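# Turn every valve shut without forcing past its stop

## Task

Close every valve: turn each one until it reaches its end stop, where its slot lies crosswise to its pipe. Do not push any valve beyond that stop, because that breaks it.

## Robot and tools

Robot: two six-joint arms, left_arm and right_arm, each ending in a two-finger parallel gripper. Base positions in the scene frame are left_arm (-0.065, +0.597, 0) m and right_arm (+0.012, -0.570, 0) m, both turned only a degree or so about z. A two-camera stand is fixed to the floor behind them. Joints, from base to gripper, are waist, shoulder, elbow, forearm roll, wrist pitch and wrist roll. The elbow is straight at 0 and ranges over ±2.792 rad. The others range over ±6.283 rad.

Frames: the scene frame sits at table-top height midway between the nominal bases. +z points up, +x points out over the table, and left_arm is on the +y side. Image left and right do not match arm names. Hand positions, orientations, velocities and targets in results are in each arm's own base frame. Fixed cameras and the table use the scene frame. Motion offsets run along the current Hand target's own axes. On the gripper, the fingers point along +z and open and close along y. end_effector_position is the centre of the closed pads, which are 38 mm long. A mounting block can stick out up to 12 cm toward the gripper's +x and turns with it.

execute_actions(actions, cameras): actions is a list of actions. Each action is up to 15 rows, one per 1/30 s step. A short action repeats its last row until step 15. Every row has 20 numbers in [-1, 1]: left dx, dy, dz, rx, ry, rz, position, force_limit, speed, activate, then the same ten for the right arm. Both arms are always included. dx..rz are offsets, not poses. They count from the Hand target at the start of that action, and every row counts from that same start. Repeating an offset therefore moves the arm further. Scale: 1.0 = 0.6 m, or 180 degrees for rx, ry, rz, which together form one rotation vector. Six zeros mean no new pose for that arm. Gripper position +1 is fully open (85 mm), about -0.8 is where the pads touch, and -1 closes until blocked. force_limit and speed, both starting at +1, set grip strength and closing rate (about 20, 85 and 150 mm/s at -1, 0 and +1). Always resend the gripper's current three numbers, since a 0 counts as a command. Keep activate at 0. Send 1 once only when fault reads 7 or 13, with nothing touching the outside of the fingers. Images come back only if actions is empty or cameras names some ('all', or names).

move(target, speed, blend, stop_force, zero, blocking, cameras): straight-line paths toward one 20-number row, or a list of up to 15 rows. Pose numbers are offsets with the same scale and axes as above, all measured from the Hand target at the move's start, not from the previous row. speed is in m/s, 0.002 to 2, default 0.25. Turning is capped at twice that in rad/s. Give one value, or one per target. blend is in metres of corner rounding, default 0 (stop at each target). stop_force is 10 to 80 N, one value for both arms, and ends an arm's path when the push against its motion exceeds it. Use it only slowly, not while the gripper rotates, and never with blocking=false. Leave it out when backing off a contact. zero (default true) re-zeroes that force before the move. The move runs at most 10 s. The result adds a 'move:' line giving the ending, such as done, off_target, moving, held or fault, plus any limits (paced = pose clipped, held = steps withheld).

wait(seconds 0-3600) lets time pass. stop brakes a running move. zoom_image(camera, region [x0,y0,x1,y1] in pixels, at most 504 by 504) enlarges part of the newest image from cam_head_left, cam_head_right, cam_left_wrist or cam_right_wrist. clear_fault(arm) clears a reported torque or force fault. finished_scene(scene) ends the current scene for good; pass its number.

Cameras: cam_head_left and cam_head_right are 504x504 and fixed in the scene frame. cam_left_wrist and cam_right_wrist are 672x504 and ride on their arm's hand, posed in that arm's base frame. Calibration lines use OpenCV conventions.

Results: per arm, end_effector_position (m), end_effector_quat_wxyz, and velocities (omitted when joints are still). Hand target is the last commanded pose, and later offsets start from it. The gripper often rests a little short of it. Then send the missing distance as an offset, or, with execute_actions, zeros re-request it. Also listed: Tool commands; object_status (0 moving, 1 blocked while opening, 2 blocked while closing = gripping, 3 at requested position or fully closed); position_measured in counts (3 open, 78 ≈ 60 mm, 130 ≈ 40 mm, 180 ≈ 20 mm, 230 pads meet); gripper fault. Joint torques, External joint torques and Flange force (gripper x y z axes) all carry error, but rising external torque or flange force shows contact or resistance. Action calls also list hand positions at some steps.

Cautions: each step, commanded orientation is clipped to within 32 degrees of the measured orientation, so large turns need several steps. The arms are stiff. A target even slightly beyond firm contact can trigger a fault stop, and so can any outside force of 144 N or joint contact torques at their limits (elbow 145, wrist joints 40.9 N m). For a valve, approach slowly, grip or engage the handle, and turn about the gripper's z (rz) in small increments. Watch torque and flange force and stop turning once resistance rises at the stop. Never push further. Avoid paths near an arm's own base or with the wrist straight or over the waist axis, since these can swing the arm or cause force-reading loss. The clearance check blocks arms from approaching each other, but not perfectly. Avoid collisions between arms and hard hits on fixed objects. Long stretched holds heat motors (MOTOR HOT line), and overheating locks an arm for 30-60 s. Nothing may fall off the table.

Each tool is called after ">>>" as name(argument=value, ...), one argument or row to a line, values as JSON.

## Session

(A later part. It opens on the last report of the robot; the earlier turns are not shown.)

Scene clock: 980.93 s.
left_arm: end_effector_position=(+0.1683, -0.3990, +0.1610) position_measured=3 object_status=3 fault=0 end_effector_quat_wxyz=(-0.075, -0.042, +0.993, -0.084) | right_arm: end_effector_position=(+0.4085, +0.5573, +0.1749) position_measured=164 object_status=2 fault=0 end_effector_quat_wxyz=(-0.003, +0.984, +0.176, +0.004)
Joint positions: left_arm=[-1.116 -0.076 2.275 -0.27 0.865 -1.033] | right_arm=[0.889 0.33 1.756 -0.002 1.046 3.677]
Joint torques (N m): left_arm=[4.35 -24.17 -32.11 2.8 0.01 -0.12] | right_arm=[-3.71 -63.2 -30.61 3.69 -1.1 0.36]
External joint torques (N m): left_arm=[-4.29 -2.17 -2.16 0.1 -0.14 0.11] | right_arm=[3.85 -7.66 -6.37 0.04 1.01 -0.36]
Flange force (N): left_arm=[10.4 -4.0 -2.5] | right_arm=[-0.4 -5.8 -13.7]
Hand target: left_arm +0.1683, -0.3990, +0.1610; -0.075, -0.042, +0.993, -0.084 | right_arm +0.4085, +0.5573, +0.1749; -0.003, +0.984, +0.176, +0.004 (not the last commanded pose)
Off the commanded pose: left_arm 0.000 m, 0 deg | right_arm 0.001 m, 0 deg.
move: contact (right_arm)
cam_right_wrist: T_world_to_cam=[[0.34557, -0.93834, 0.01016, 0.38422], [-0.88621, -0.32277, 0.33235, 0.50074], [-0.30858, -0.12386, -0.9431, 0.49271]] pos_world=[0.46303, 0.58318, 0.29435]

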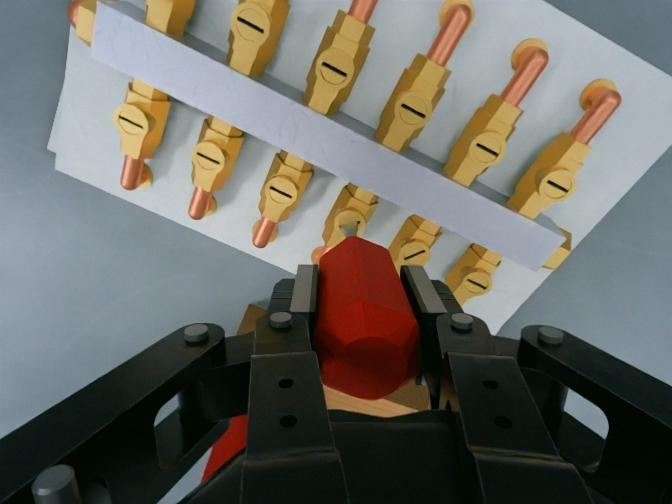

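>>> move(
  target=[
    [0,0,0,0,0,0,1,1,1,0,0,0,-0.0004,0,0,0,-1,0.8,-0.9,0],
    [0,0,0,0,0,0,1,1,1,0,0,0.0002,-0.0006,0,0,0.139,-1,0.8,-0.9,0],
  ],
  speed=0.18,
)

>>> move(
  target=[
    [0,0,0,0,0,0,1,1,1,0,0,0.0002,-0.0003,0,0,0.07,-1,0.8,-0.9,0],
  ],
  speed=0.15,
  cameras=["cam_right_wrist"],
)

>>> zoom_image(
  camera="cam_right_wrist",
  region=[325, 200, 373, 236],
)

Scene clock: 986.23 s.
left_arm: end_effector_position=(+0.1683, -0.3990, +0.1610) position_measured=3 object_status=3 fault=0 end_effector_quat_wxyz=(-0.075, -0.042, +0.993, -0.084) | right_arm: end_effector_position=(+0.4085, +0.5571, +0.1753) position_measured=164 object_status=2 fault=0 end_effector_quat_wxyz=(-0.003, +0.999, -0.041, +0.003)
Joint positions: left_arm=[-1.116 -0.076 2.275 -0.27 0.865 -1.033] | right_arm=[0.889 0.33 1.756 -0.002 1.046 4.114]
Joint torques (N m): left_arm=[4.31 -24.3 -32.32 2.82 -0.04 -0.11] | right_arm=[-3.83 -67.99 -34.04 3.8 -1.01 0.93]
External joint torques (N m): left_arm=[-4.24 -2.03 -1.89 0.07 -0.09 0.1] | right_arm=[3.77 -2.47 -2.77 -0.12 0.94 -0.93]
Flange force (N): left_arm=[10.3 -3.8 -2.2] | right_arm=[-2.0 -4.6 -6.1]
Hand target: left_arm +0.1683, -0.3990, +0.1610; -0.075, -0.042, +0.993, -0.084 | right_arm +0.4085, +0.5571, +0.1753; -0.003, +0.999, -0.041, +0.003
Off the commanded pose: left_arm 0.000 m, 0 deg | right_arm 0.000 m, 0 deg.
move: done

Scene clock: 987.37 s.
left_arm: end_effector_position=(+0.1683, -0.3990, +0.1610) position_measured=3 object_status=3 fault=0 end_effector_quat_wxyz=(-0.075, -0.042, +0.993, -0.084) | right_arm: end_effector_position=(+0.4086, +0.5570, +0.1755) position_measured=164 object_status=2 fault=0 end_effector_quat_wxyz=(-0.004, +0.989, -0.151, +0.003)
Joint positions: left_arm=[-1.116 -0.076 2.275 -0.27 0.865 -1.033] | right_arm=[0.889 0.33 1.756 -0.002 1.046 4.333]
Joint torques (N m): left_arm=[4.35 -24.25 -32.16 2.79 -0.04 -0.15] | right_arm=[-5.85 -69.4 -34.68 3.25 -0.8 0.97]
External joint torques (N m): left_arm=[-4.24 -2.32 -2.05 0.1 -0.09 0.13] | right_arm=[5.5 -0.85 -2.24 0.43 0.74 -0.97]
Flange force (N): left_arm=[10.5 -3.6 -2.7] | right_arm=[-4.9 -6.0 -4.0]
Hand target: left_arm +0.1683, -0.3990, +0.1610; -0.075, -0.042, +0.993, -0.084 | right_arm +0.4085, +0.5570, +0.1754; -0.004, +0.989, -0.151, +0.003
Off the commanded pose: left_arm 0.000 m, 0 deg | right_arm 0.000 m, 0 deg.
move: done
cam_right_wrist: T_world_to_cam=[[-0.29912, -0.9542, 0.00543, 0.65701], [-0.89814, 0.28347, 0.33613, 0.16712], [-0.32227, 0.09566, -0.9418, 0.37638]] pos_world=[0.46792, 0.54354, 0.29473]

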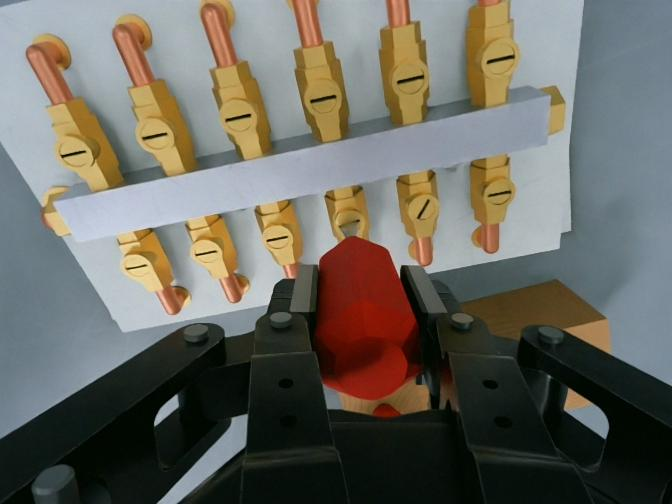

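Scaled by 10.500.

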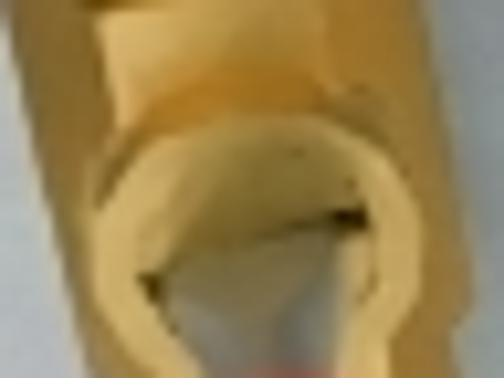

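>>> move(
  target=[
    [0,0,0,0,0,0,1,1,1,0,0,0.0002,0,0,0,0.028,-1,0.8,-0.9,0],
  ],
  speed=0.1,
)

>>> move(
  target=[
    [0,0,0,0,0,0,1,1,1,0,0,0.0001,0,0,0,0.014,-1,0.8,-0.9,0],
  ],
  speed=0.1,
  cameras=["cam_right_wrist"],
)

>>> zoom_image(
  camera="cam_right_wrist",
  region=[325, 200, 373, 236],
)

Scene clock: 990.73 s.
left_arm: end_effector_position=(+0.1683, -0.3990, +0.1610) position_measured=3 object_status=3 fault=0 end_effector_quat_wxyz=(-0.075, -0.042, +0.993, -0.084) | right_arm: end_effector_position=(+0.4084, +0.5569, +0.1754) position_measured=164 object_status=2 fault=0 end_effector_quat_wxyz=(-0.004, +0.981, -0.194, +0.003)
Joint positions: left_arm=[-1.116 -0.076 2.275 -0.27 0.865 -1.033] | right_arm=[0.889 0.329 1.756 -0.002 1.046 4.421]
Joint torques (N m): left_arm=[4.51 -24.33 -32.18 2.79 0.01 -0.12] | right_arm=[-4.52 -66.47 -31.54 3.65 -0.14 1.05]
External joint torques (N m): left_arm=[-4.44 -2.01 -2.1 0.11 -0.14 0.11] | right_arm=[4.38 -4.12 -5.49 0.04 0.08 -1.05]
Flange force (N): left_arm=[10.7 -4.3 -2.2] | right_arm=[-3.4 -6.5 -8.4]
Hand target: left_arm +0.1683, -0.3990, +0.1610; -0.075, -0.042, +0.993, -0.084 | right_arm +0.4085, +0.5569, +0.1754; -0.004, +0.981, -0.194, +0.003
Off the commanded pose: left_arm 0.000 m, 0 deg | right_arm 0.000 m, 0 deg.
move: done

Scene clock: 991.30 s.
left_arm: end_effector_position=(+0.1683, -0.3990, +0.1610) position_measured=3 object_status=3 fault=0 end_effector_quat_wxyz=(-0.075, -0.042, +0.993, -0.084) | right_arm: end_effector_position=(+0.4084, +0.5568, +0.1754) position_measured=164 object_status=2 fault=0 end_effector_quat_wxyz=(-0.004, +0.977, -0.215, +0.003)
Joint positions: left_arm=[-1.116 -0.076 2.275 -0.27 0.865 -1.033] | right_arm=[0.889 0.329 1.757 -0.002 1.046 4.465]
Joint torques (N m): left_arm=[4.02 -24.39 -32.09 2.77 -0.03 -0.1] | right_arm=[-4.64 -64.43 -30.07 3.5 0.2 0.94]
External joint torques (N m): left_arm=[-3.97 -1.93 -2.18 0.13 -0.1 0.09] | right_arm=[4.61 -5.63 -6.65 0.16 -0.25 -0.94]
Flange force (N): left_arm=[9.5 -4.1 -2.5] | right_arm=[-4.1 -6.5 -10.2]
Hand target: left_arm +0.1683, -0.3990, +0.1610; -0.075, -0.042, +0.993, -0.084 | right_arm +0.4084, +0.5568, +0.1754; -0.004, +0.977, -0.215, +0.003
Off the commanded pose: left_arm 0.000 m, 0 deg | right_arm 0.000 m, 0 deg.
move: done
cam_right_wrist: T_world_to_cam=[[-0.42208, -0.90655, 0.00486, 0.68059], [-0.85276, 0.39884, 0.33723, 0.08412], [-0.30766, 0.13819, -0.94141, 0.34662]] pos_world=[0.46563, 0.53554, 0.29463]

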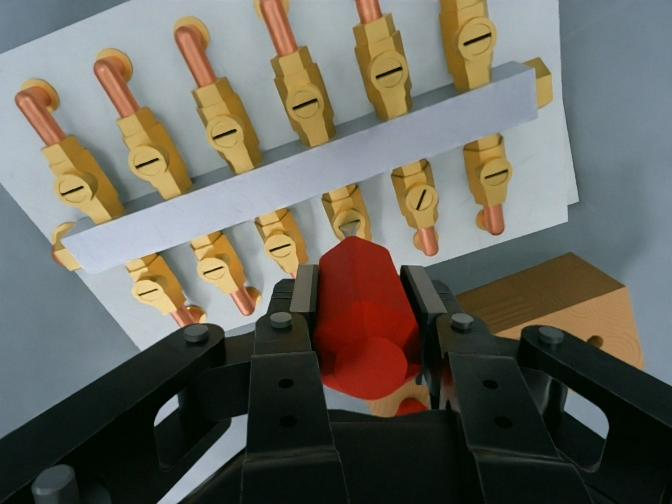

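Scaled by 10.500.

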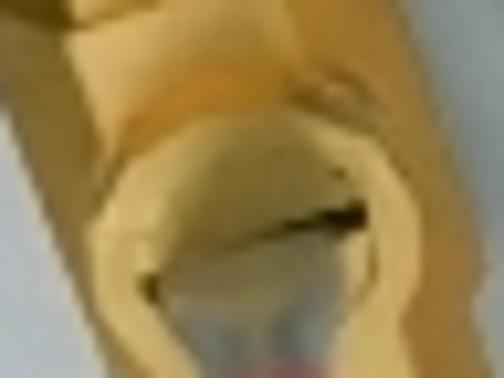

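>>> move(
  target=[
    [0,0,0,0,0,0,1,1,1,0,0,0.0001,0,0,0,0.014,-1,0.8,-0.9,0],
  ],
  speed=0.1,
)

>>> move(
  target=[
    [0,0,0,0,0,0,1,1,1,0,0,0.0001,0,0,0,0.014,-1,0.8,-0.9,0],
  ],
  speed=0.1,
  cameras=["cam_right_wrist"],
)

>>> zoom_image(
  camera="cam_right_wrist",
  region=[325, 200, 373, 236],
)

Scene clock: 994.33 s.
left_arm: end_effector_position=(+0.1683, -0.3990, +0.1610) position_measured=3 object_status=3 fault=0 end_effector_quat_wxyz=(-0.075, -0.042, +0.993, -0.084) | right_arm: end_effector_position=(+0.4084, +0.5568, +0.1754) position_measured=164 object_status=2 fault=0 end_effector_quat_wxyz=(-0.004, +0.972, -0.237, +0.003)
Joint positions: left_arm=[-1.116 -0.076 2.275 -0.27 0.865 -1.033] | right_arm=[0.889 0.329 1.757 -0.002 1.046 4.509]
Joint torques (N m): left_arm=[4.42 -24.01 -32.12 2.77 0 -0.15] | right_arm=[-5.9 -63.48 -29.18 3.84 0.28 1.74]
External joint torques (N m): left_arm=[-4.39 -2.16 -2.1 0.11 -0.13 0.14] | right_arm=[6 -6.85 -7.73 -0.15 -0.33 -1.74]
Flange force (N): left_arm=[10.6 -4.0 -2.4] | right_arm=[-5.2 -6.9 -12.0]
Hand target: left_arm +0.1683, -0.3990, +0.1610; -0.075, -0.042, +0.993, -0.084 | right_arm +0.4084, +0.5568, +0.1754; -0.004, +0.972, -0.237, +0.003
Off the commanded pose: left_arm 0.000 m, 0 deg | right_arm 0.000 m, 0 deg.
move: done

Scene clock: 994.90 s.
left_arm: end_effector_position=(+0.1683, -0.3990, +0.1610) position_measured=3 object_status=3 fault=0 end_effector_quat_wxyz=(-0.075, -0.042, +0.993, -0.084) | right_arm: end_effector_position=(+0.4083, +0.5567, +0.1753) position_measured=164 object_status=2 fault=0 end_effector_quat_wxyz=(-0.004, +0.966, -0.258, +0.003)
Joint positions: left_arm=[-1.116 -0.076 2.275 -0.27 0.865 -1.033] | right_arm=[0.889 0.329 1.757 -0.002 1.046 4.553]
Joint torques (N m): left_arm=[4.64 -24.06 -32.1 2.75 -0.01 -0.12] | right_arm=[-3.32 -72.85 -36.56 3.6 -0.76 0.26]
External joint torques (N m): left_arm=[-4.58 -2.2 -2.05 0.13 -0.12 0.1] | right_arm=[3.6 2.19 -0.44 0.09 0.7 -0.26]
Flange force (N): left_arm=[11.2 -4.1 -2.4] | right_arm=[-4.3 -5.2 0.2]
Hand target: left_arm +0.1683, -0.3990, +0.1610; -0.075, -0.042, +0.993, -0.084 | right_arm +0.4084, +0.5567, +0.1754; -0.004, +0.966, -0.258, +0.003
Off the commanded pose: left_arm 0.000 m, 0 deg | right_arm 0.000 m, 0 deg.
move: done
cam_right_wrist: T_world_to_cam=[[-0.49998, -0.86602, 0.00485, 0.68967], [-0.81424, 0.47198, 0.338, 0.02756], [-0.29501, 0.16504, -0.94113, 0.3263]] pos_world=[0.46352, 0.53041, 0.29443]

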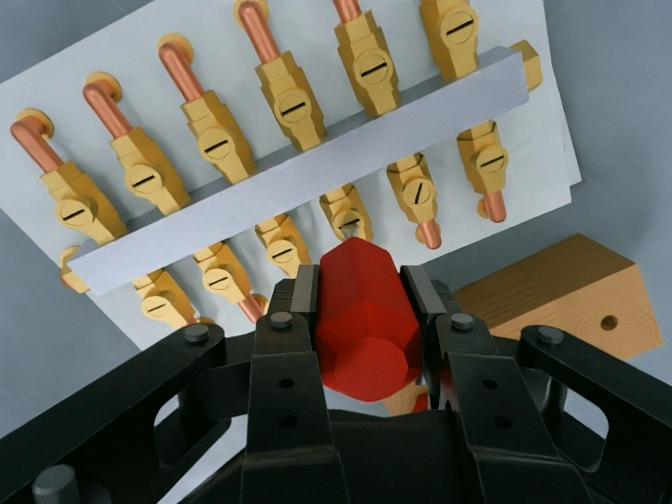

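Scaled by 10.500.

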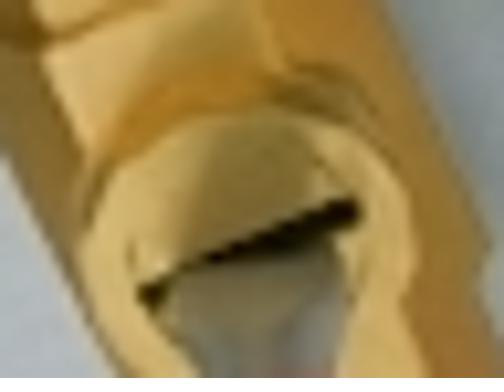

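>>> zoom_image(
  camera="cam_right_wrist",
  region=[210, 120, 450, 300],
)

>>> move(
  target=[
    [0,0,0,0,0,0,1,1,1,0,0,0,-0.021,0,0,0,-1,0.8,-0.9,0],
  ],
  speed=0.08,
  cameras=["cam_right_wrist"],
)

>>> zoom_image(
  camera="cam_right_wrist",
  region=[210, 120, 450, 300],
)

Scaled by 2.100.

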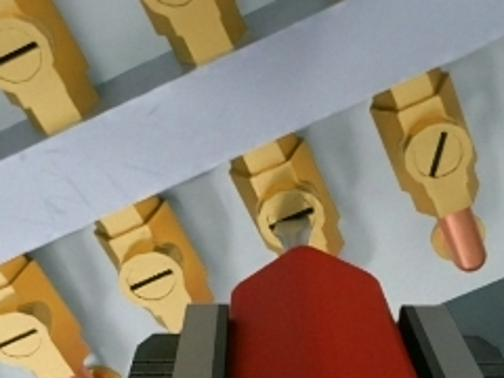

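Scene clock: 1000.33 s.
left_arm: end_effector_position=(+0.1683, -0.3990, +0.1610) position_measured=3 object_status=3 fault=0 end_effector_quat_wxyz=(-0.075, -0.042, +0.993, -0.084) | right_arm: end_effector_position=(+0.4083, +0.5566, +0.1880) position_measured=164 object_status=2 fault=0 end_effector_quat_wxyz=(-0.004, +0.966, -0.258, +0.003)
Joint positions: left_arm=[-1.116 -0.076 2.275 -0.27 0.865 -1.033] | right_arm=[0.889 0.319 1.745 -0.002 1.068 4.553]
Joint torques (N m): left_arm=[4.34 -24.03 -32.1 2.77 0.01 -0.14] | right_arm=[-3.28 -72.82 -37.4 3.63 -0.62 0.27]
External joint torques (N m): left_arm=[-4.26 -2.41 -2.15 0.12 -0.14 0.13] | right_arm=[3.21 3.16 0.16 0.08 0.57 -0.27]
Flange force (N): left_arm=[10.5 -3.6 -2.9] | right_arm=[-3.7 -5.2 1.6]
Hand target: left_arm +0.1683, -0.3990, +0.1610; -0.075, -0.042, +0.993, -0.084 | right_arm +0.4083, +0.5567, +0.1880; -0.004, +0.966, -0.258, +0.003
Off the commanded pose: left_arm 0.000 m, 0 deg | right_arm 0.000 m, 0 deg.
move: done
cam_right_wrist: T_world_to_cam=[[-0.49999, -0.86602, 0.00466, 0.68962], [-0.8143, 0.47195, 0.3379, 0.02326], [-0.29482, 0.16515, -0.94117, 0.33809]] pos_world=[0.46342, 0.53041, 0.30713]

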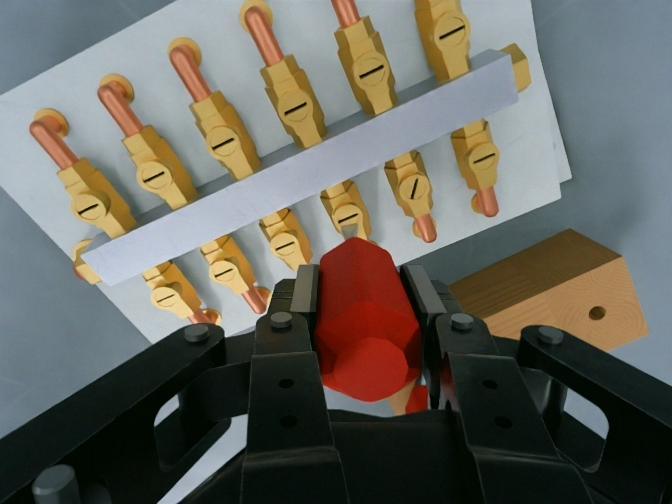

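Scaled by 2.100.

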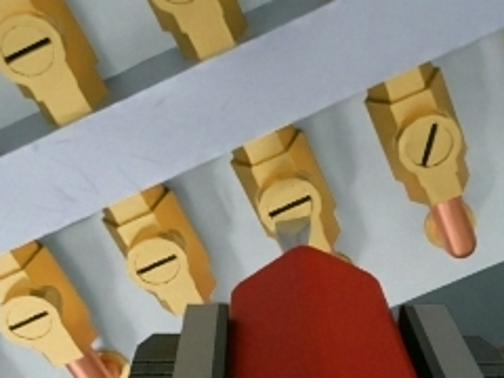

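>>> move(
  target=[
    [0,0,0,0,0,0,1,1,1,0,0.0273,0.0602,0,0,0,-0.347,-1,0.8,-0.9,0],
    [0,0,0,0,0,0,1,1,1,0,0.0273,0.0602,0.0153,0,0,-0.347,-1,0.8,-0.9,0],
  ],
  speed=0.35,
  blend=0.002,
  cameras=["cam_right_wrist"],
)

>>> zoom_image(
  camera="cam_right_wrist",
  region=[325, 200, 373, 236],
)

Scene clock: 1007.90 s.
left_arm: end_effector_position=(+0.1683, -0.3990, +0.1610) position_measured=3 object_status=3 fault=0 end_effector_quat_wxyz=(-0.075, -0.042, +0.993, -0.084) | right_arm: end_effector_position=(+0.4045, +0.5172, +0.1786) position_measured=164 object_status=2 fault=0 end_effector_quat_wxyz=(-0.002, +0.960, +0.280, +0.004)
Joint positions: left_arm=[-1.116 -0.076 2.275 -0.27 0.865 -1.033] | right_arm=[0.855 0.278 1.821 -0.001 1.033 3.429]
Joint torques (N m): left_arm=[4.21 -24.01 -32.14 2.82 -0.02 -0.14] | right_arm=[-3.02 -67.32 -36.74 3.6 -0.64 0.37]
External joint torques (N m): left_arm=[-4.09 -2.62 -2.19 0.08 -0.12 0.13] | right_arm=[2.83 2.31 0 0.1 0.53 -0.37]
Flange force (N): left_arm=[10.3 -3.3 -3.3] | right_arm=[2.3 -4.8 1.0]
Hand target: left_arm +0.1683, -0.3990, +0.1610; -0.075, -0.042, +0.993, -0.084 | right_arm +0.4045, +0.5172, +0.1786; -0.002, +0.960, +0.280, +0.004
Off the commanded pose: left_arm 0.000 m, 0 deg | right_arm 0.000 m, 0 deg.
move: done
cam_right_wrist: T_world_to_cam=[[0.53658, -0.84376, 0.01221, 0.22145], [-0.79819, -0.5028, 0.33178, 0.54078], [-0.27381, -0.18777, -0.94328, 0.50906]] pos_world=[0.4522, 0.55435, 0.29806]

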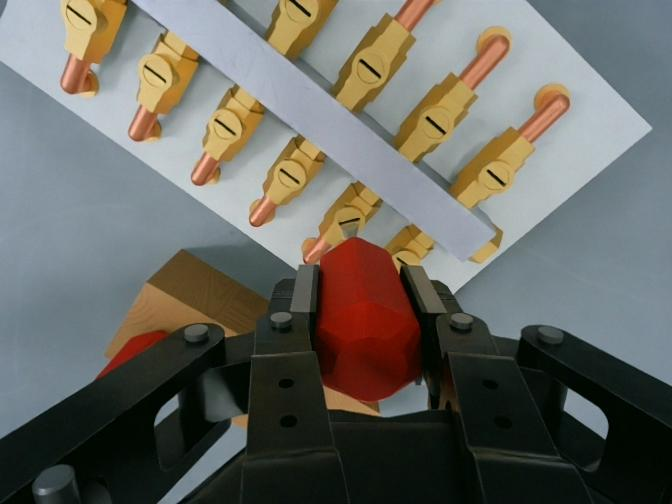

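Scaled by 10.500.

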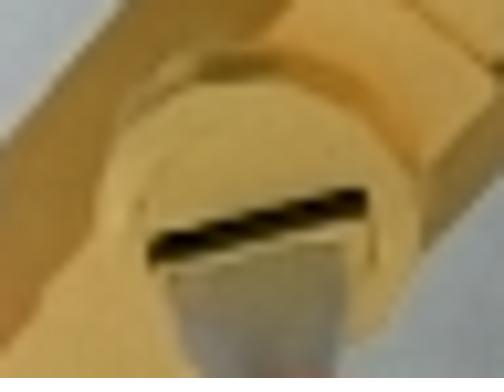

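>>> move(
  target=[0,0,0,0,0,0,1,1,1,0,0.0014,0,0,0,0,-0.008,-1,0.8,-0.9,0],
  speed=0.1,
  cameras=["cam_right_wrist"],
)

>>> zoom_image(
  camera="cam_right_wrist",
  region=[325, 200, 373, 236],
)

Scene clock: 1012.33 s.
left_arm: end_effector_position=(+0.1683, -0.3990, +0.1610) position_measured=3 object_status=3 fault=0 end_effector_quat_wxyz=(-0.075, -0.042, +0.993, -0.084) | right_arm: end_effector_position=(+0.4052, +0.5177, +0.1786) position_measured=164 object_status=2 fault=0 end_effector_quat_wxyz=(-0.002, +0.956, +0.292, +0.004)
Joint positions: left_arm=[-1.116 -0.076 2.275 -0.27 0.865 -1.033] | right_arm=[0.855 0.279 1.819 -0.001 1.033 3.404]
Joint torques (N m): left_arm=[4.31 -24.3 -32.18 2.76 0.01 -0.15] | right_arm=[-3.08 -68.2 -36.63 3.65 -0.63 0.19]
External joint torques (N m): left_arm=[-4.25 -2.03 -2.02 0.13 -0.13 0.14] | right_arm=[2.99 3.13 0 0.05 0.52 -0.19]
Flange force (N): left_arm=[10.2 -3.9 -2.2] | right_arm=[3.4 -5.6 1.7]
Hand target: left_arm +0.1683, -0.3990, +0.1610; -0.075, -0.042, +0.993, -0.084 | right_arm +0.4052, +0.5177, +0.1786; -0.002, +0.956, +0.292, +0.004
Off the commanded pose: left_arm 0.000 m, 0 deg | right_arm 0.000 m, 0 deg.
move: done
cam_right_wrist: T_world_to_cam=[[0.55761, -0.83001, 0.01241, 0.20575], [-0.78534, -0.52265, 0.33178, 0.54667], [-0.2689, -0.19475, -0.94327, 0.51097]] pos_world=[0.45199, 0.556, 0.29806]

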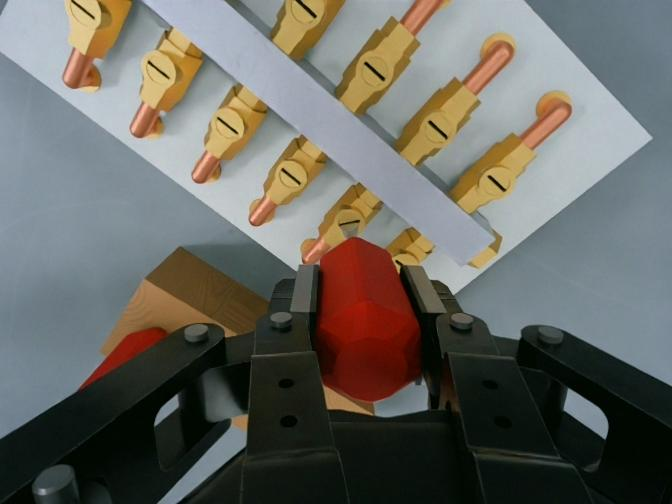

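Scaled by 10.500.

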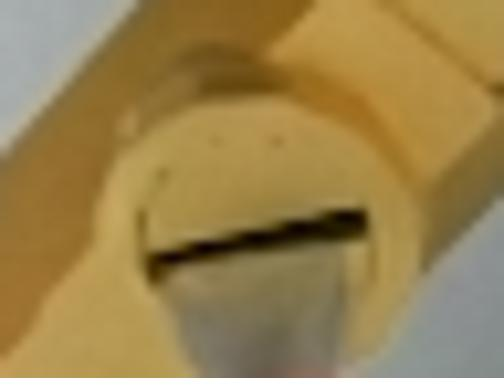

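>>> move(
  target=[0,0,0,0,0,0,1,1,1,0,0.0008,0.0002,0,0,0,-0.010,-1,0.8,-0.9,0],
  speed=0.1,
  cameras=["cam_right_wrist"],
)

>>> zoom_image(
  camera="cam_right_wrist",
  region=[325, 200, 373, 236],
)

Scene clock: 1016.27 s.
left_arm: end_effector_position=(+0.1683, -0.3990, +0.1610) position_measured=3 object_status=3 fault=0 end_effector_quat_wxyz=(-0.075, -0.042, +0.993, -0.084) | right_arm: end_effector_position=(+0.4057, +0.5179, +0.1786) position_measured=164 object_status=2 fault=0 end_effector_quat_wxyz=(-0.002, +0.952, +0.307, +0.004)
Joint positions: left_arm=[-1.116 -0.076 2.275 -0.27 0.865 -1.033] | right_arm=[0.854 0.28 1.819 -0.001 1.034 3.372]
Joint torques (N m): left_arm=[4.3 -24.08 -32.16 2.79 0.01 -0.1] | right_arm=[-3.41 -68.11 -36.67 3.65 -0.71 0.31]
External joint torques (N m): left_arm=[-4.27 -2.11 -2.12 0.1 -0.14 0.09] | right_arm=[3.22 3.1 -0.13 0.06 0.59 -0.31]
Flange force (N): left_arm=[10.4 -4.0 -2.4] | right_arm=[3.8 -5.7 1.5]
Hand target: left_arm +0.1683, -0.3990, +0.1610; -0.075, -0.042, +0.993, -0.084 | right_arm +0.4057, +0.5179, +0.1786; -0.002, +0.952, +0.307, +0.004
Off the commanded pose: left_arm 0.000 m, 0 deg | right_arm 0.000 m, 0 deg.
move: done
cam_right_wrist: T_world_to_cam=[[0.5834, -0.81208, 0.01268, 0.18587], [-0.76861, -0.54699, 0.33173, 0.55296], [-0.26245, -0.20328, -0.94329, 0.51294]] pos_world=[0.45119, 0.55768, 0.29806]

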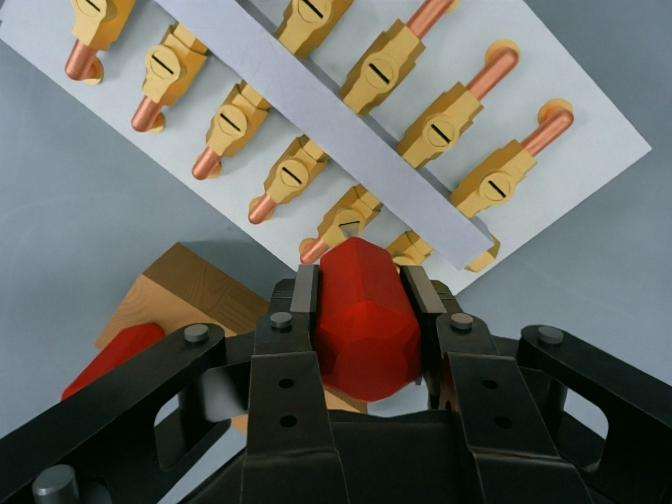

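Scaled by 10.500.

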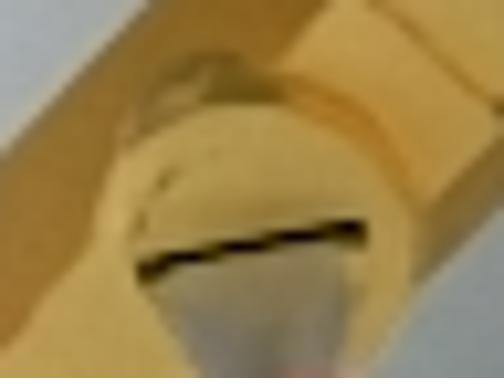

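>>> move(
  target=[0,0,0,0,0,0,1,1,1,0,0.0002,-0.0006,0,0,0,0,-1,0.8,-0.9,0],
  speed=0.1,
)

>>> move(
  target=[0,0,0,0,0,0,1,1,1,0,0,0,0.0078,0,0,0,-1,0.8,-0.9,0],
  speed=0.006,
  stop_force=10,
  cameras=["cam_right_wrist"],
)

>>> zoom_image(
  camera="cam_right_wrist",
  region=[325, 200, 373, 236],
)

Scene clock: 1020.40 s.
left_arm: end_effector_position=(+0.1683, -0.3990, +0.1610) position_measured=3 object_status=3 fault=0 end_effector_quat_wxyz=(-0.075, -0.042, +0.993, -0.084) | right_arm: end_effector_position=(+0.4056, +0.5182, +0.1786) position_measured=164 object_status=2 fault=0 end_effector_quat_wxyz=(-0.002, +0.952, +0.307, +0.004)
Joint positions: left_arm=[-1.116 -0.076 2.275 -0.27 0.865 -1.033] | right_arm=[0.855 0.28 1.818 -0.001 1.034 3.373]
Joint torques (N m): left_arm=[4.42 -24.42 -32 2.76 -0.02 -0.17] | right_arm=[-3.03 -68.2 -36.66 3.65 -0.69 0.24]
External joint torques (N m): left_arm=[-4.36 -1.85 -2.16 0.12 -0.11 0.16] | right_arm=[2.99 2.76 -0.17 0.07 0.58 -0.24]
Flange force (N): left_arm=[10.2 -4.5 -2.1] | right_arm=[3.4 -5.4 1.2]
Hand target: left_arm +0.1683, -0.3990, +0.1610; -0.075, -0.042, +0.993, -0.084 | right_arm +0.4056, +0.5182, +0.1786; -0.002, +0.952, +0.307, +0.004
Off the commanded pose: left_arm 0.000 m, 0 deg | right_arm 0.000 m, 0 deg.
move: done

Scene clock: 1021.70 s.
left_arm: end_effector_position=(+0.1683, -0.3990, +0.1610) position_measured=3 object_status=3 fault=0 end_effector_quat_wxyz=(-0.075, -0.042, +0.993, -0.084) | right_arm: end_effector_position=(+0.4057, +0.5183, +0.1745) position_measured=164 object_status=2 fault=0 end_effector_quat_wxyz=(-0.002, +0.952, +0.307, +0.004)
Joint positions: left_arm=[-1.116 -0.076 2.275 -0.27 0.865 -1.033] | right_arm=[0.855 0.284 1.822 -0.001 1.026 3.373]
Joint torques (N m): left_arm=[4.25 -24.17 -32.19 2.76 -0.03 -0.12] | right_arm=[-3.21 -55.46 -29.21 3.86 -1.79 0.36]
External joint torques (N m): left_arm=[-4.14 -2.38 -2.07 0.13 -0.11 0.1] | right_arm=[3.25 -10.05 -7.41 -0.16 1.68 -0.36]
Flange force (N): left_arm=[10.4 -3.5 -2.9] | right_arm=[0.0 -4.6 -18.3]
Hand target: left_arm +0.1683, -0.3990, +0.1610; -0.075, -0.042, +0.993, -0.084 | right_arm +0.4057, +0.5183, +0.1745; -0.002, +0.952, +0.307, +0.004 (not the last commanded pose)
Off the commanded pose: left_arm 0.000 m, 0 deg | right_arm 0.001 m, 0 deg.
move: contact (right_arm)
cam_right_wrist: T_world_to_cam=[[0.58347, -0.81203, 0.01269, 0.18625], [-0.76863, -0.5471, 0.3315, 0.5546], [-0.26225, -0.20317, -0.94337, 0.509]] pos_world=[0.45109, 0.55807, 0.29396]

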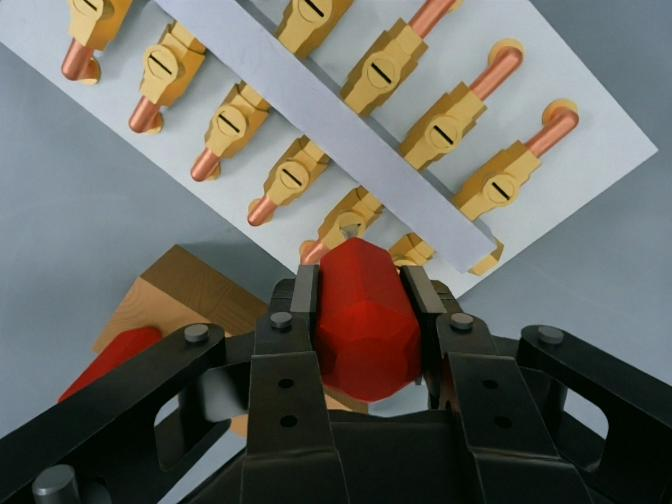

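Scaled by 10.500.

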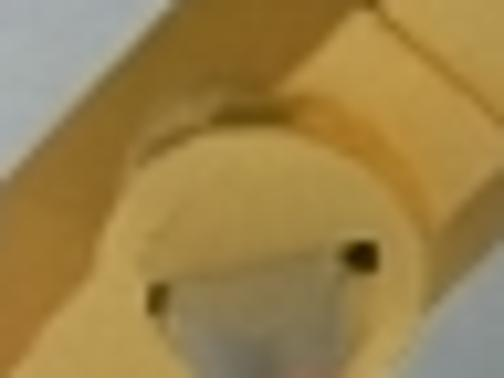

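>>> move(
  target=[
    [0,0,0,0,0,0,1,1,1,0,0,0,-0.0004,0,0,0,-1,0.8,-0.9,0],
    [0,0,0,0,0,0,1,1,1,0,0,0.0002,-0.0006,0,0,0.139,-1,0.8,-0.9,0],
  ],
  speed=0.18,
)

>>> move(
  target=[
    [0,0,0,0,0,0,1,1,1,0,0,0.0002,-0.0002,0,0,0.139,-1,0.8,-0.9,0],
  ],
  speed=0.18,
  cameras=["cam_right_wrist"],
)

>>> zoom_image(
  camera="cam_right_wrist",
  region=[325, 200, 373, 236],
)

Scene clock: 1029.27 s.
left_arm: end_effector_position=(+0.1683, -0.3990, +0.1610) position_measured=3 object_status=3 fault=0 end_effector_quat_wxyz=(-0.075, -0.042, +0.993, -0.084) | right_arm: end_effector_position=(+0.4058, +0.5182, +0.1749) position_measured=164 object_status=2 fault=0 end_effector_quat_wxyz=(-0.003, +0.996, +0.094, +0.004)
Joint positions: left_arm=[-1.116 -0.076 2.275 -0.27 0.865 -1.033] | right_arm=[0.855 0.283 1.822 -0.001 1.027 3.809]
Joint torques (N m): left_arm=[4.5 -24.27 -32.13 2.81 0 -0.17] | right_arm=[-4.89 -34.91 -11.74 3.27 0.69 0.29]
External joint torques (N m): left_arm=[-4.41 -2.2 -2.17 0.08 -0.14 0.16] | right_arm=[5.12 -30.33 -24.73 0.4 -0.79 -0.29]
Flange force (N): left_arm=[10.6 -4.1 -2.5] | right_arm=[-0.9 -8.9 -47.2]
Hand target: left_arm +0.1683, -0.3990, +0.1610; -0.075, -0.042, +0.993, -0.084 | right_arm +0.4057, +0.5182, +0.1749; -0.003, +0.996, +0.094, +0.004
Off the commanded pose: left_arm 0.000 m, 0 deg | right_arm 0.000 m, 0 deg.
move: done

Scene clock: 1030.90 s.
left_arm: end_effector_position=(+0.1683, -0.3990, +0.1610) position_measured=3 object_status=3 fault=0 end_effector_quat_wxyz=(-0.075, -0.042, +0.993, -0.084) | right_arm: end_effector_position=(+0.4058, +0.5180, +0.1749) position_measured=164 object_status=2 fault=0 end_effector_quat_wxyz=(-0.004, +0.992, -0.124, +0.003)
Joint positions: left_arm=[-1.116 -0.076 2.275 -0.27 0.865 -1.033] | right_arm=[0.854 0.283 1.822 -0.001 1.027 4.246]
Joint torques (N m): left_arm=[4.35 -24.26 -32.18 2.8 0.02 -0.1] | right_arm=[-3.92 -44.95 -18.41 3.34 0.69 0.39]
External joint torques (N m): left_arm=[-4.28 -2.1 -2.08 0.09 -0.15 0.09] | right_arm=[3.93 -20.45 -18.05 0.3 -0.76 -0.39]
Flange force (N): left_arm=[10.4 -4.0 -2.3] | right_arm=[-2.4 -7.7 -32.6]
Hand target: left_arm +0.1683, -0.3990, +0.1610; -0.075, -0.042, +0.993, -0.084 | right_arm +0.4058, +0.5181, +0.1750; -0.004, +0.992, -0.124, +0.003
Off the commanded pose: left_arm 0.000 m, 0 deg | right_arm 0.000 m, 0 deg.
move: done
cam_right_wrist: T_world_to_cam=[[-0.24771, -0.96882, 0.00571, 0.60564], [-0.91215, 0.2352, 0.33565, 0.20663], [-0.32653, 0.07794, -0.94197, 0.38966]] pos_world=[0.46573, 0.50778, 0.29423]

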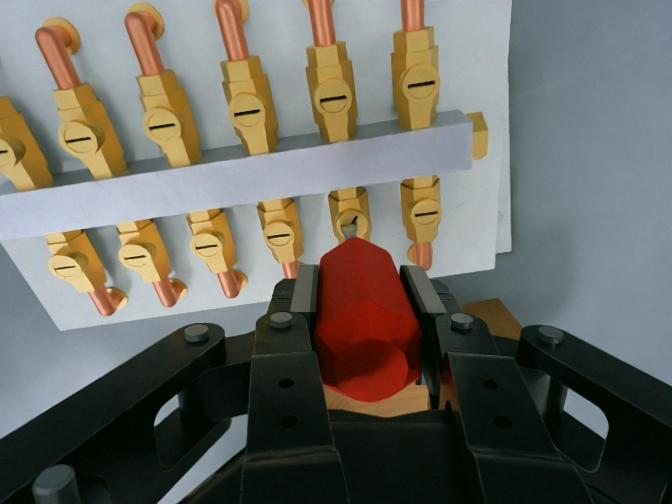

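Scaled by 10.500.

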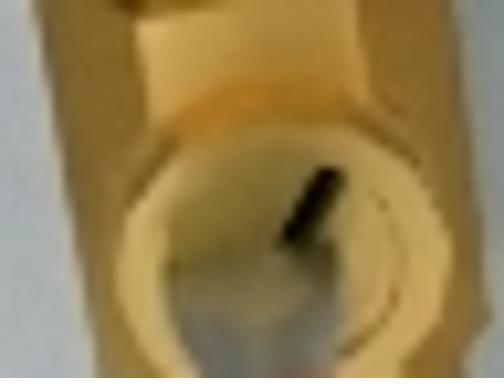

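>>> move(
  target=[0,0,0,0,0,0,1,1,1,0,0,0,-0.0075,0,0,0,-1,0.8,-0.9,0],
  speed=0.1,
  cameras=["cam_right_wrist"],
)

>>> zoom_image(
  camera="cam_right_wrist",
  region=[325, 200, 373, 236],
)

Scene clock: 1034.30 s.
left_arm: end_effector_position=(+0.1683, -0.3990, +0.1610) position_measured=3 object_status=3 fault=0 end_effector_quat_wxyz=(-0.075, -0.042, +0.993, -0.084) | right_arm: end_effector_position=(+0.4057, +0.5181, +0.1795) position_measured=164 object_status=2 fault=0 end_effector_quat_wxyz=(-0.004, +0.992, -0.124, +0.003)
Joint positions: left_arm=[-1.116 -0.076 2.275 -0.27 0.865 -1.033] | right_arm=[0.854 0.279 1.818 -0.001 1.035 4.246]
Joint torques (N m): left_arm=[4.54 -24.14 -32.01 2.79 0 -0.12] | right_arm=[-3.24 -68.07 -36.56 3.61 -0.66 0.24]
External joint torques (N m): left_arm=[-4.49 -2.06 -2.17 0.1 -0.13 0.11] | right_arm=[3.21 2.62 -0.24 0.06 0.58 -0.24]
Flange force (N): left_arm=[10.8 -4.4 -2.3] | right_arm=[-2.2 -6.2 1.0]
Hand target: left_arm +0.1683, -0.3990, +0.1610; -0.075, -0.042, +0.993, -0.084 | right_arm +0.4057, +0.5181, +0.1795; -0.004, +0.992, -0.124, +0.003
Off the commanded pose: left_arm 0.000 m, 0 deg | right_arm 0.000 m, 0 deg.
move: done
cam_right_wrist: T_world_to_cam=[[-0.24763, -0.96884, 0.00565, 0.60557], [-0.91221, 0.23511, 0.33557, 0.20512], [-0.32644, 0.07794, -0.942, 0.39383]] pos_world=[0.46563, 0.50778, 0.29873]

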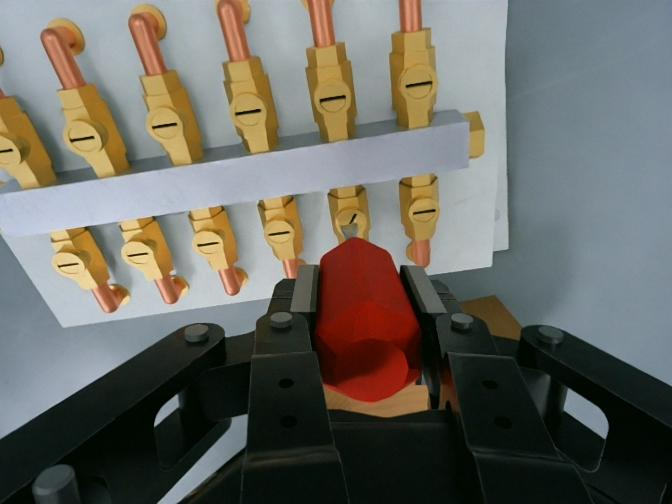

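Scaled by 10.500.

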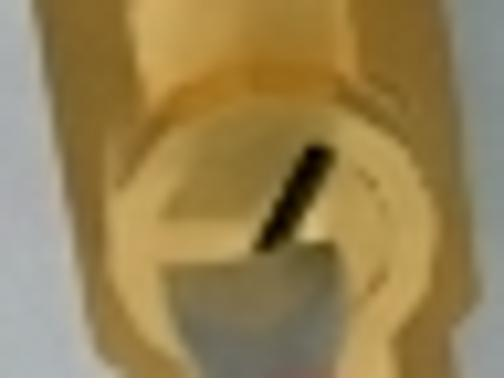

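>>> move(
  target=[0,0,0,0,0,0,1,1,1,0,-0.0003,-0.0005,0.0015,0,0,-0.268,-1,0.8,-0.9,0],
  speed=0.25,
  cameras=["cam_right_wrist"],
)

>>> zoom_image(
  camera="cam_right_wrist",
  region=[325, 200, 373, 236],
)

Scene clock: 1052.97 s.
left_arm: end_effector_position=(+0.1683, -0.3990, +0.1610) position_measured=3 object_status=3 fault=0 end_effector_quat_wxyz=(-0.075, -0.042, +0.993, -0.084) | right_arm: end_effector_position=(+0.4056, +0.5184, +0.1786) position_measured=164 object_status=2 fault=0 end_effector_quat_wxyz=(-0.002, +0.956, +0.292, +0.004)
Joint positions: left_arm=[-1.116 -0.076 2.275 -0.27 0.865 -1.033] | right_arm=[0.855 0.28 1.818 -0.001 1.034 3.404]
Joint torques (N m): left_arm=[4.33 -24.26 -32.16 2.8 0.03 -0.12] | right_arm=[-3.12 -68.26 -36.65 3.71 -0.69 0.24]
External joint torques (N m): left_arm=[-4.33 -1.82 -2.07 0.09 -0.16 0.11] | right_arm=[3.25 3.31 0.04 -0.01 0.58 -0.24]
Flange force (N): left_arm=[10.2 -4.4 -1.9] | right_arm=[3.5 -6.0 1.8]
Hand target: left_arm +0.1683, -0.3990, +0.1610; -0.075, -0.042, +0.993, -0.084 | right_arm +0.4056, +0.5184, +0.1786; -0.002, +0.956, +0.292, +0.004
Off the commanded pose: left_arm 0.000 m, 0 deg | right_arm 0.000 m, 0 deg.
move: done
cam_right_wrist: T_world_to_cam=[[0.55768, -0.82996, 0.01241, 0.20611], [-0.78536, -0.52276, 0.33156, 0.54741], [-0.26869, -0.19465, -0.94335, 0.51106]] pos_world=[0.45229, 0.5567, 0.29806]

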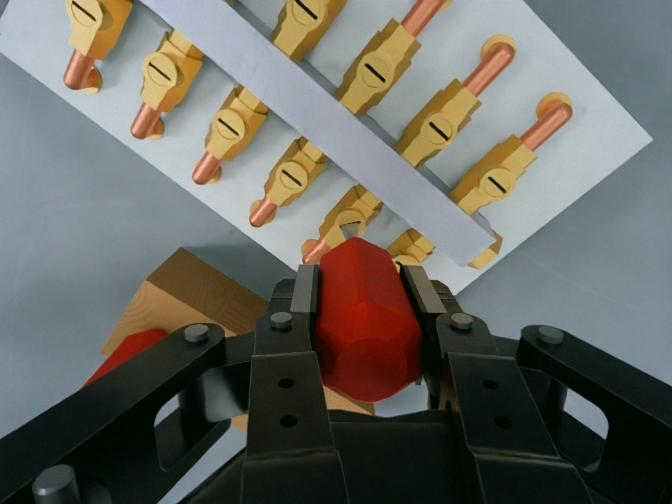

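Scaled by 10.500.

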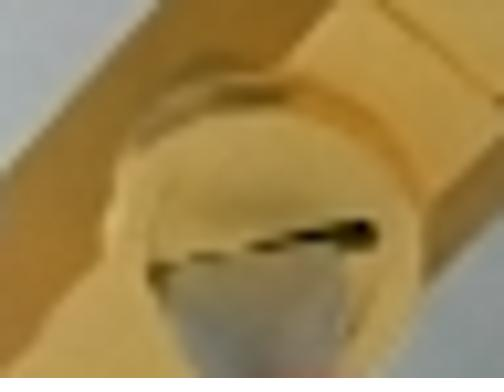

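>>> move(
  target=[0,0,0,0,0,0,1,1,1,0,0.0001,0.0003,0,0,0,-0.013,-1,0.8,-0.9,0],
  speed=0.1,
  cameras=["cam_right_wrist"],
)

>>> zoom_image(
  camera="cam_right_wrist",
  region=[325, 200, 373, 236],
)

>>> move(
  target=[0,0,0,0,0,0,1,1,1,0,0,0,0.0078,0,0,0,-1,0.8,-0.9,0],
  speed=0.006,
  stop_force=12,
  cameras=["cam_right_wrist"],
)

>>> zoom_image(
  camera="cam_right_wrist",
  region=[325, 200, 373, 236],
)

Scene clock: 1057.40 s.
left_arm: end_effector_position=(+0.1683, -0.3990, +0.1610) position_measured=3 object_status=3 fault=0 end_effector_quat_wxyz=(-0.075, -0.042, +0.993, -0.084) | right_arm: end_effector_position=(+0.4058, +0.5183, +0.1786) position_measured=164 object_status=2 fault=0 end_effector_quat_wxyz=(-0.002, +0.950, +0.312, +0.004)
Joint positions: left_arm=[-1.116 -0.076 2.275 -0.27 0.865 -1.033] | right_arm=[0.855 0.28 1.818 -0.001 1.034 3.363]
Joint torques (N m): left_arm=[4.35 -24.26 -32.17 2.8 -0.02 -0.16] | right_arm=[-3.09 -68.24 -36.6 3.68 -0.69 0.23]
External joint torques (N m): left_arm=[-4.26 -2.23 -2.12 0.09 -0.12 0.15] | right_arm=[3.07 3.13 0.03 0.01 0.58 -0.23]
Flange force (N): left_arm=[10.3 -3.8 -2.6] | right_arm=[3.6 -5.5 1.7]
Hand target: left_arm +0.1683, -0.3990, +0.1610; -0.075, -0.042, +0.993, -0.084 | right_arm +0.4058, +0.5183, +0.1786; -0.002, +0.950, +0.312, +0.004
Off the commanded pose: left_arm 0.000 m, 0 deg | right_arm 0.000 m, 0 deg.
move: done
cam_right_wrist: T_world_to_cam=[[0.59106, -0.80653, 0.01272, 0.18019], [-0.76348, -0.55428, 0.33149, 0.55495], [-0.2603, -0.20564, -0.94337, 0.51338]] pos_world=[0.45082, 0.5585, 0.29806]

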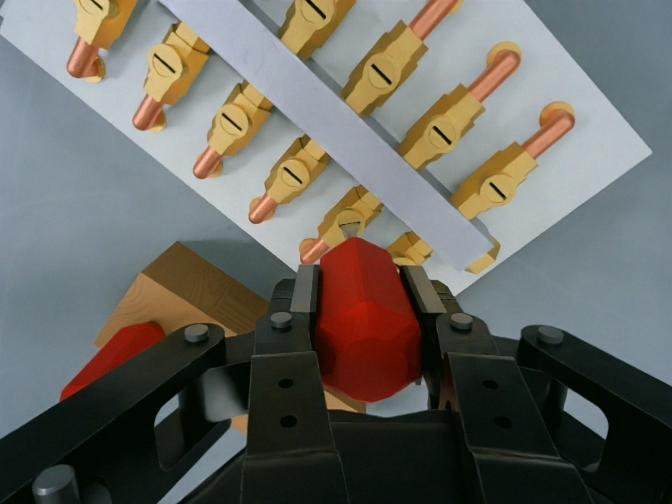

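Scaled by 10.500.

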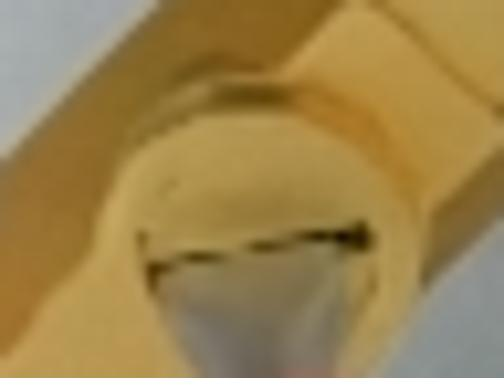

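Scene clock: 1058.50 s.
left_arm: end_effector_position=(+0.1683, -0.3990, +0.1610) position_measured=3 object_status=3 fault=0 end_effector_quat_wxyz=(-0.075, -0.042, +0.993, -0.084) | right_arm: end_effector_position=(+0.4059, +0.5184, +0.1757) position_measured=164 object_status=2 fault=0 end_effector_quat_wxyz=(-0.002, +0.950, +0.312, +0.005)
Joint positions: left_arm=[-1.116 -0.076 2.275 -0.27 0.865 -1.033] | right_arm=[0.855 0.283 1.821 -0.001 1.028 3.363]
Joint torques (N m): left_arm=[4.23 -24.06 -32.27 2.8 0 -0.15] | right_arm=[-3.17 -54.52 -27.98 3.75 -1.32 0.23]
External joint torques (N m): left_arm=[-4.15 -2.36 -2.04 0.09 -0.14 0.14] | right_arm=[3.14 -10.33 -8.5 -0.07 1.21 -0.23]
Flange force (N): left_arm=[10.3 -3.4 -2.7] | right_arm=[1.5 -5.0 -18.7]
Hand target: left_arm +0.1683, -0.3990, +0.1610; -0.075, -0.042, +0.993, -0.084 | right_arm +0.4059, +0.5184, +0.1757; -0.002, +0.950, +0.312, +0.005 (not the last commanded pose)
Off the commanded pose: left_arm 0.000 m, 0 deg | right_arm 0.002 m, 0 deg.
move: contact (right_arm)
cam_right_wrist: T_world_to_cam=[[0.59106, -0.80653, 0.01267, 0.18018], [-0.76354, -0.55435, 0.33121, 0.55614], [-0.2601, -0.20544, -0.94347, 0.5105]] pos_world=[0.45092, 0.55849, 0.29516]

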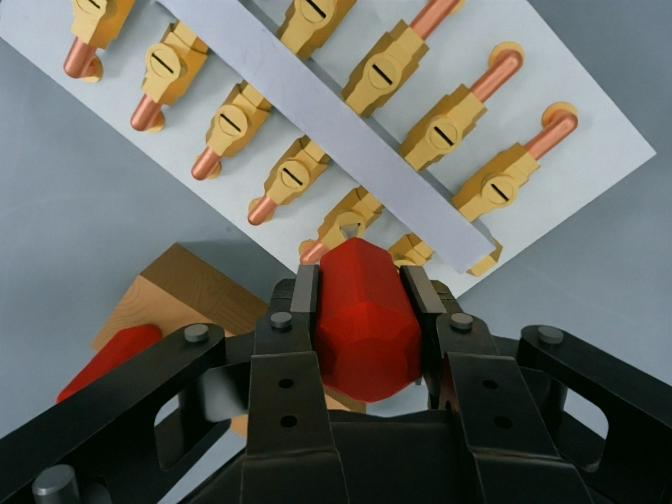

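Scaled by 10.500.

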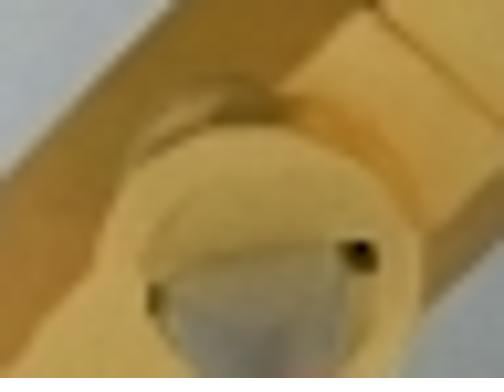

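>>> move(
  target=[0,0,0,0,0,0,1,1,1,0,0,0,-0.003,0,0,0,-1,0.8,-0.9,0],
  speed=0.1,
  cameras=["cam_right_wrist"],
)

>>> zoom_image(
  camera="cam_right_wrist",
  region=[325, 200, 373, 236],
)

Scene clock: 1066.40 s.
left_arm: end_effector_position=(+0.1683, -0.3990, +0.1610) position_measured=3 object_status=3 fault=0 end_effector_quat_wxyz=(-0.075, -0.042, +0.993, -0.084) | right_arm: end_effector_position=(+0.4058, +0.5183, +0.1775) position_measured=164 object_status=2 fault=0 end_effector_quat_wxyz=(-0.002, +0.950, +0.312, +0.005)
Joint positions: left_arm=[-1.116 -0.076 2.275 -0.27 0.865 -1.033] | right_arm=[0.855 0.281 1.819 -0.001 1.031 3.363]
Joint torques (N m): left_arm=[4.23 -24.1 -32.05 2.79 0.01 -0.11] | right_arm=[-3.15 -68.28 -36.66 3.66 -0.66 0.24]
External joint torques (N m): left_arm=[-4.16 -2.25 -2.15 0.1 -0.14 0.09] | right_arm=[3.42 2.83 0.09 0.04 0.56 -0.24]
Flange force (N): left_arm=[10.2 -3.8 -2.7] | right_arm=[2.9 -5.9 1.5]
Hand target: left_arm +0.1683, -0.3990, +0.1610; -0.075, -0.042, +0.993, -0.084 | right_arm +0.4058, +0.5184, +0.1775; -0.002, +0.950, +0.312, +0.005
Off the commanded pose: left_arm 0.000 m, 0 deg | right_arm 0.000 m, 0 deg.
move: done
cam_right_wrist: T_world_to_cam=[[0.59106, -0.80652, 0.01269, 0.18015], [-0.76351, -0.55432, 0.33133, 0.55548], [-0.26019, -0.20553, -0.94343, 0.51228]] pos_world=[0.45092, 0.5585, 0.29696]

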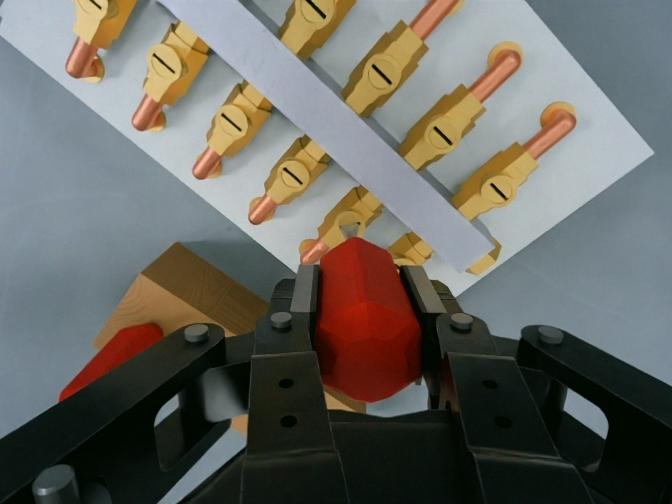

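Scaled by 10.500.

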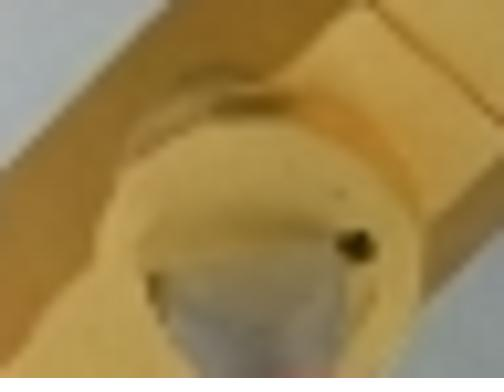

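>>> move(
  target=[0,0,0,0,0,0,1,1,1,0,-0.0011,-0.0001,0,0,0,0,-1,0.8,-0.9,0],
  speed=0.1,
  cameras=["cam_right_wrist"],
)

>>> zoom_image(
  camera="cam_right_wrist",
  region=[325, 200, 373, 236],
)

Scene clock: 1069.70 s.
left_arm: end_effector_position=(+0.1683, -0.3990, +0.1610) position_measured=3 object_status=3 fault=0 end_effector_quat_wxyz=(-0.075, -0.042, +0.993, -0.084) | right_arm: end_effector_position=(+0.4053, +0.5180, +0.1775) position_measured=164 object_status=2 fault=0 end_effector_quat_wxyz=(-0.002, +0.950, +0.312, +0.005)
Joint positions: left_arm=[-1.116 -0.076 2.275 -0.27 0.865 -1.033] | right_arm=[0.855 0.28 1.82 -0.001 1.031 3.363]
Joint torques (N m): left_arm=[4.33 -24.34 -32.13 2.8 0.01 -0.14] | right_arm=[-3.3 -68.07 -36.61 3.65 -0.7 0.25]
External joint torques (N m): left_arm=[-4.21 -2.23 -2.09 0.1 -0.13 0.13] | right_arm=[2.92 2.48 -0.28 0.06 0.58 -0.25]
Flange force (N): left_arm=[10.3 -3.7 -2.6] | right_arm=[3.3 -5.2 0.8]
Hand target: left_arm +0.1683, -0.3990, +0.1610; -0.075, -0.042, +0.993, -0.084 | right_arm +0.4053, +0.5180, +0.1775; -0.002, +0.950, +0.312, +0.005
Off the commanded pose: left_arm 0.000 m, 0 deg | right_arm 0.000 m, 0 deg.
move: done
cam_right_wrist: T_world_to_cam=[[0.59106, -0.80652, 0.01269, 0.18026], [-0.76351, -0.55432, 0.33133, 0.55485], [-0.26019, -0.20553, -0.94343, 0.51206]] pos_world=[0.45032, 0.5582, 0.29696]

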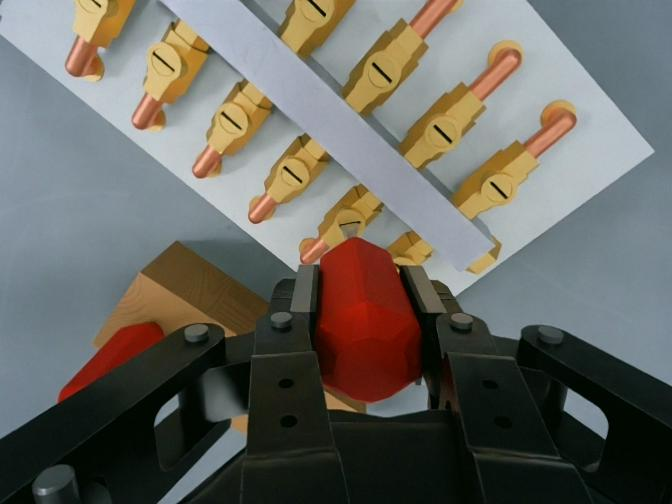

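Scaled by 10.500.

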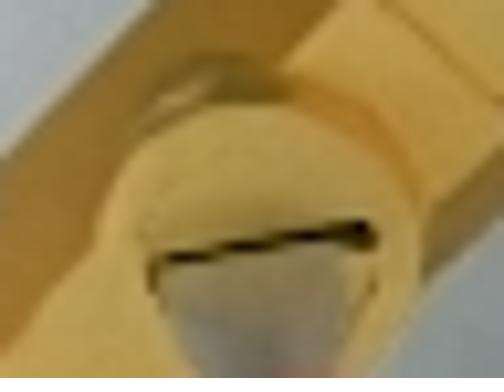

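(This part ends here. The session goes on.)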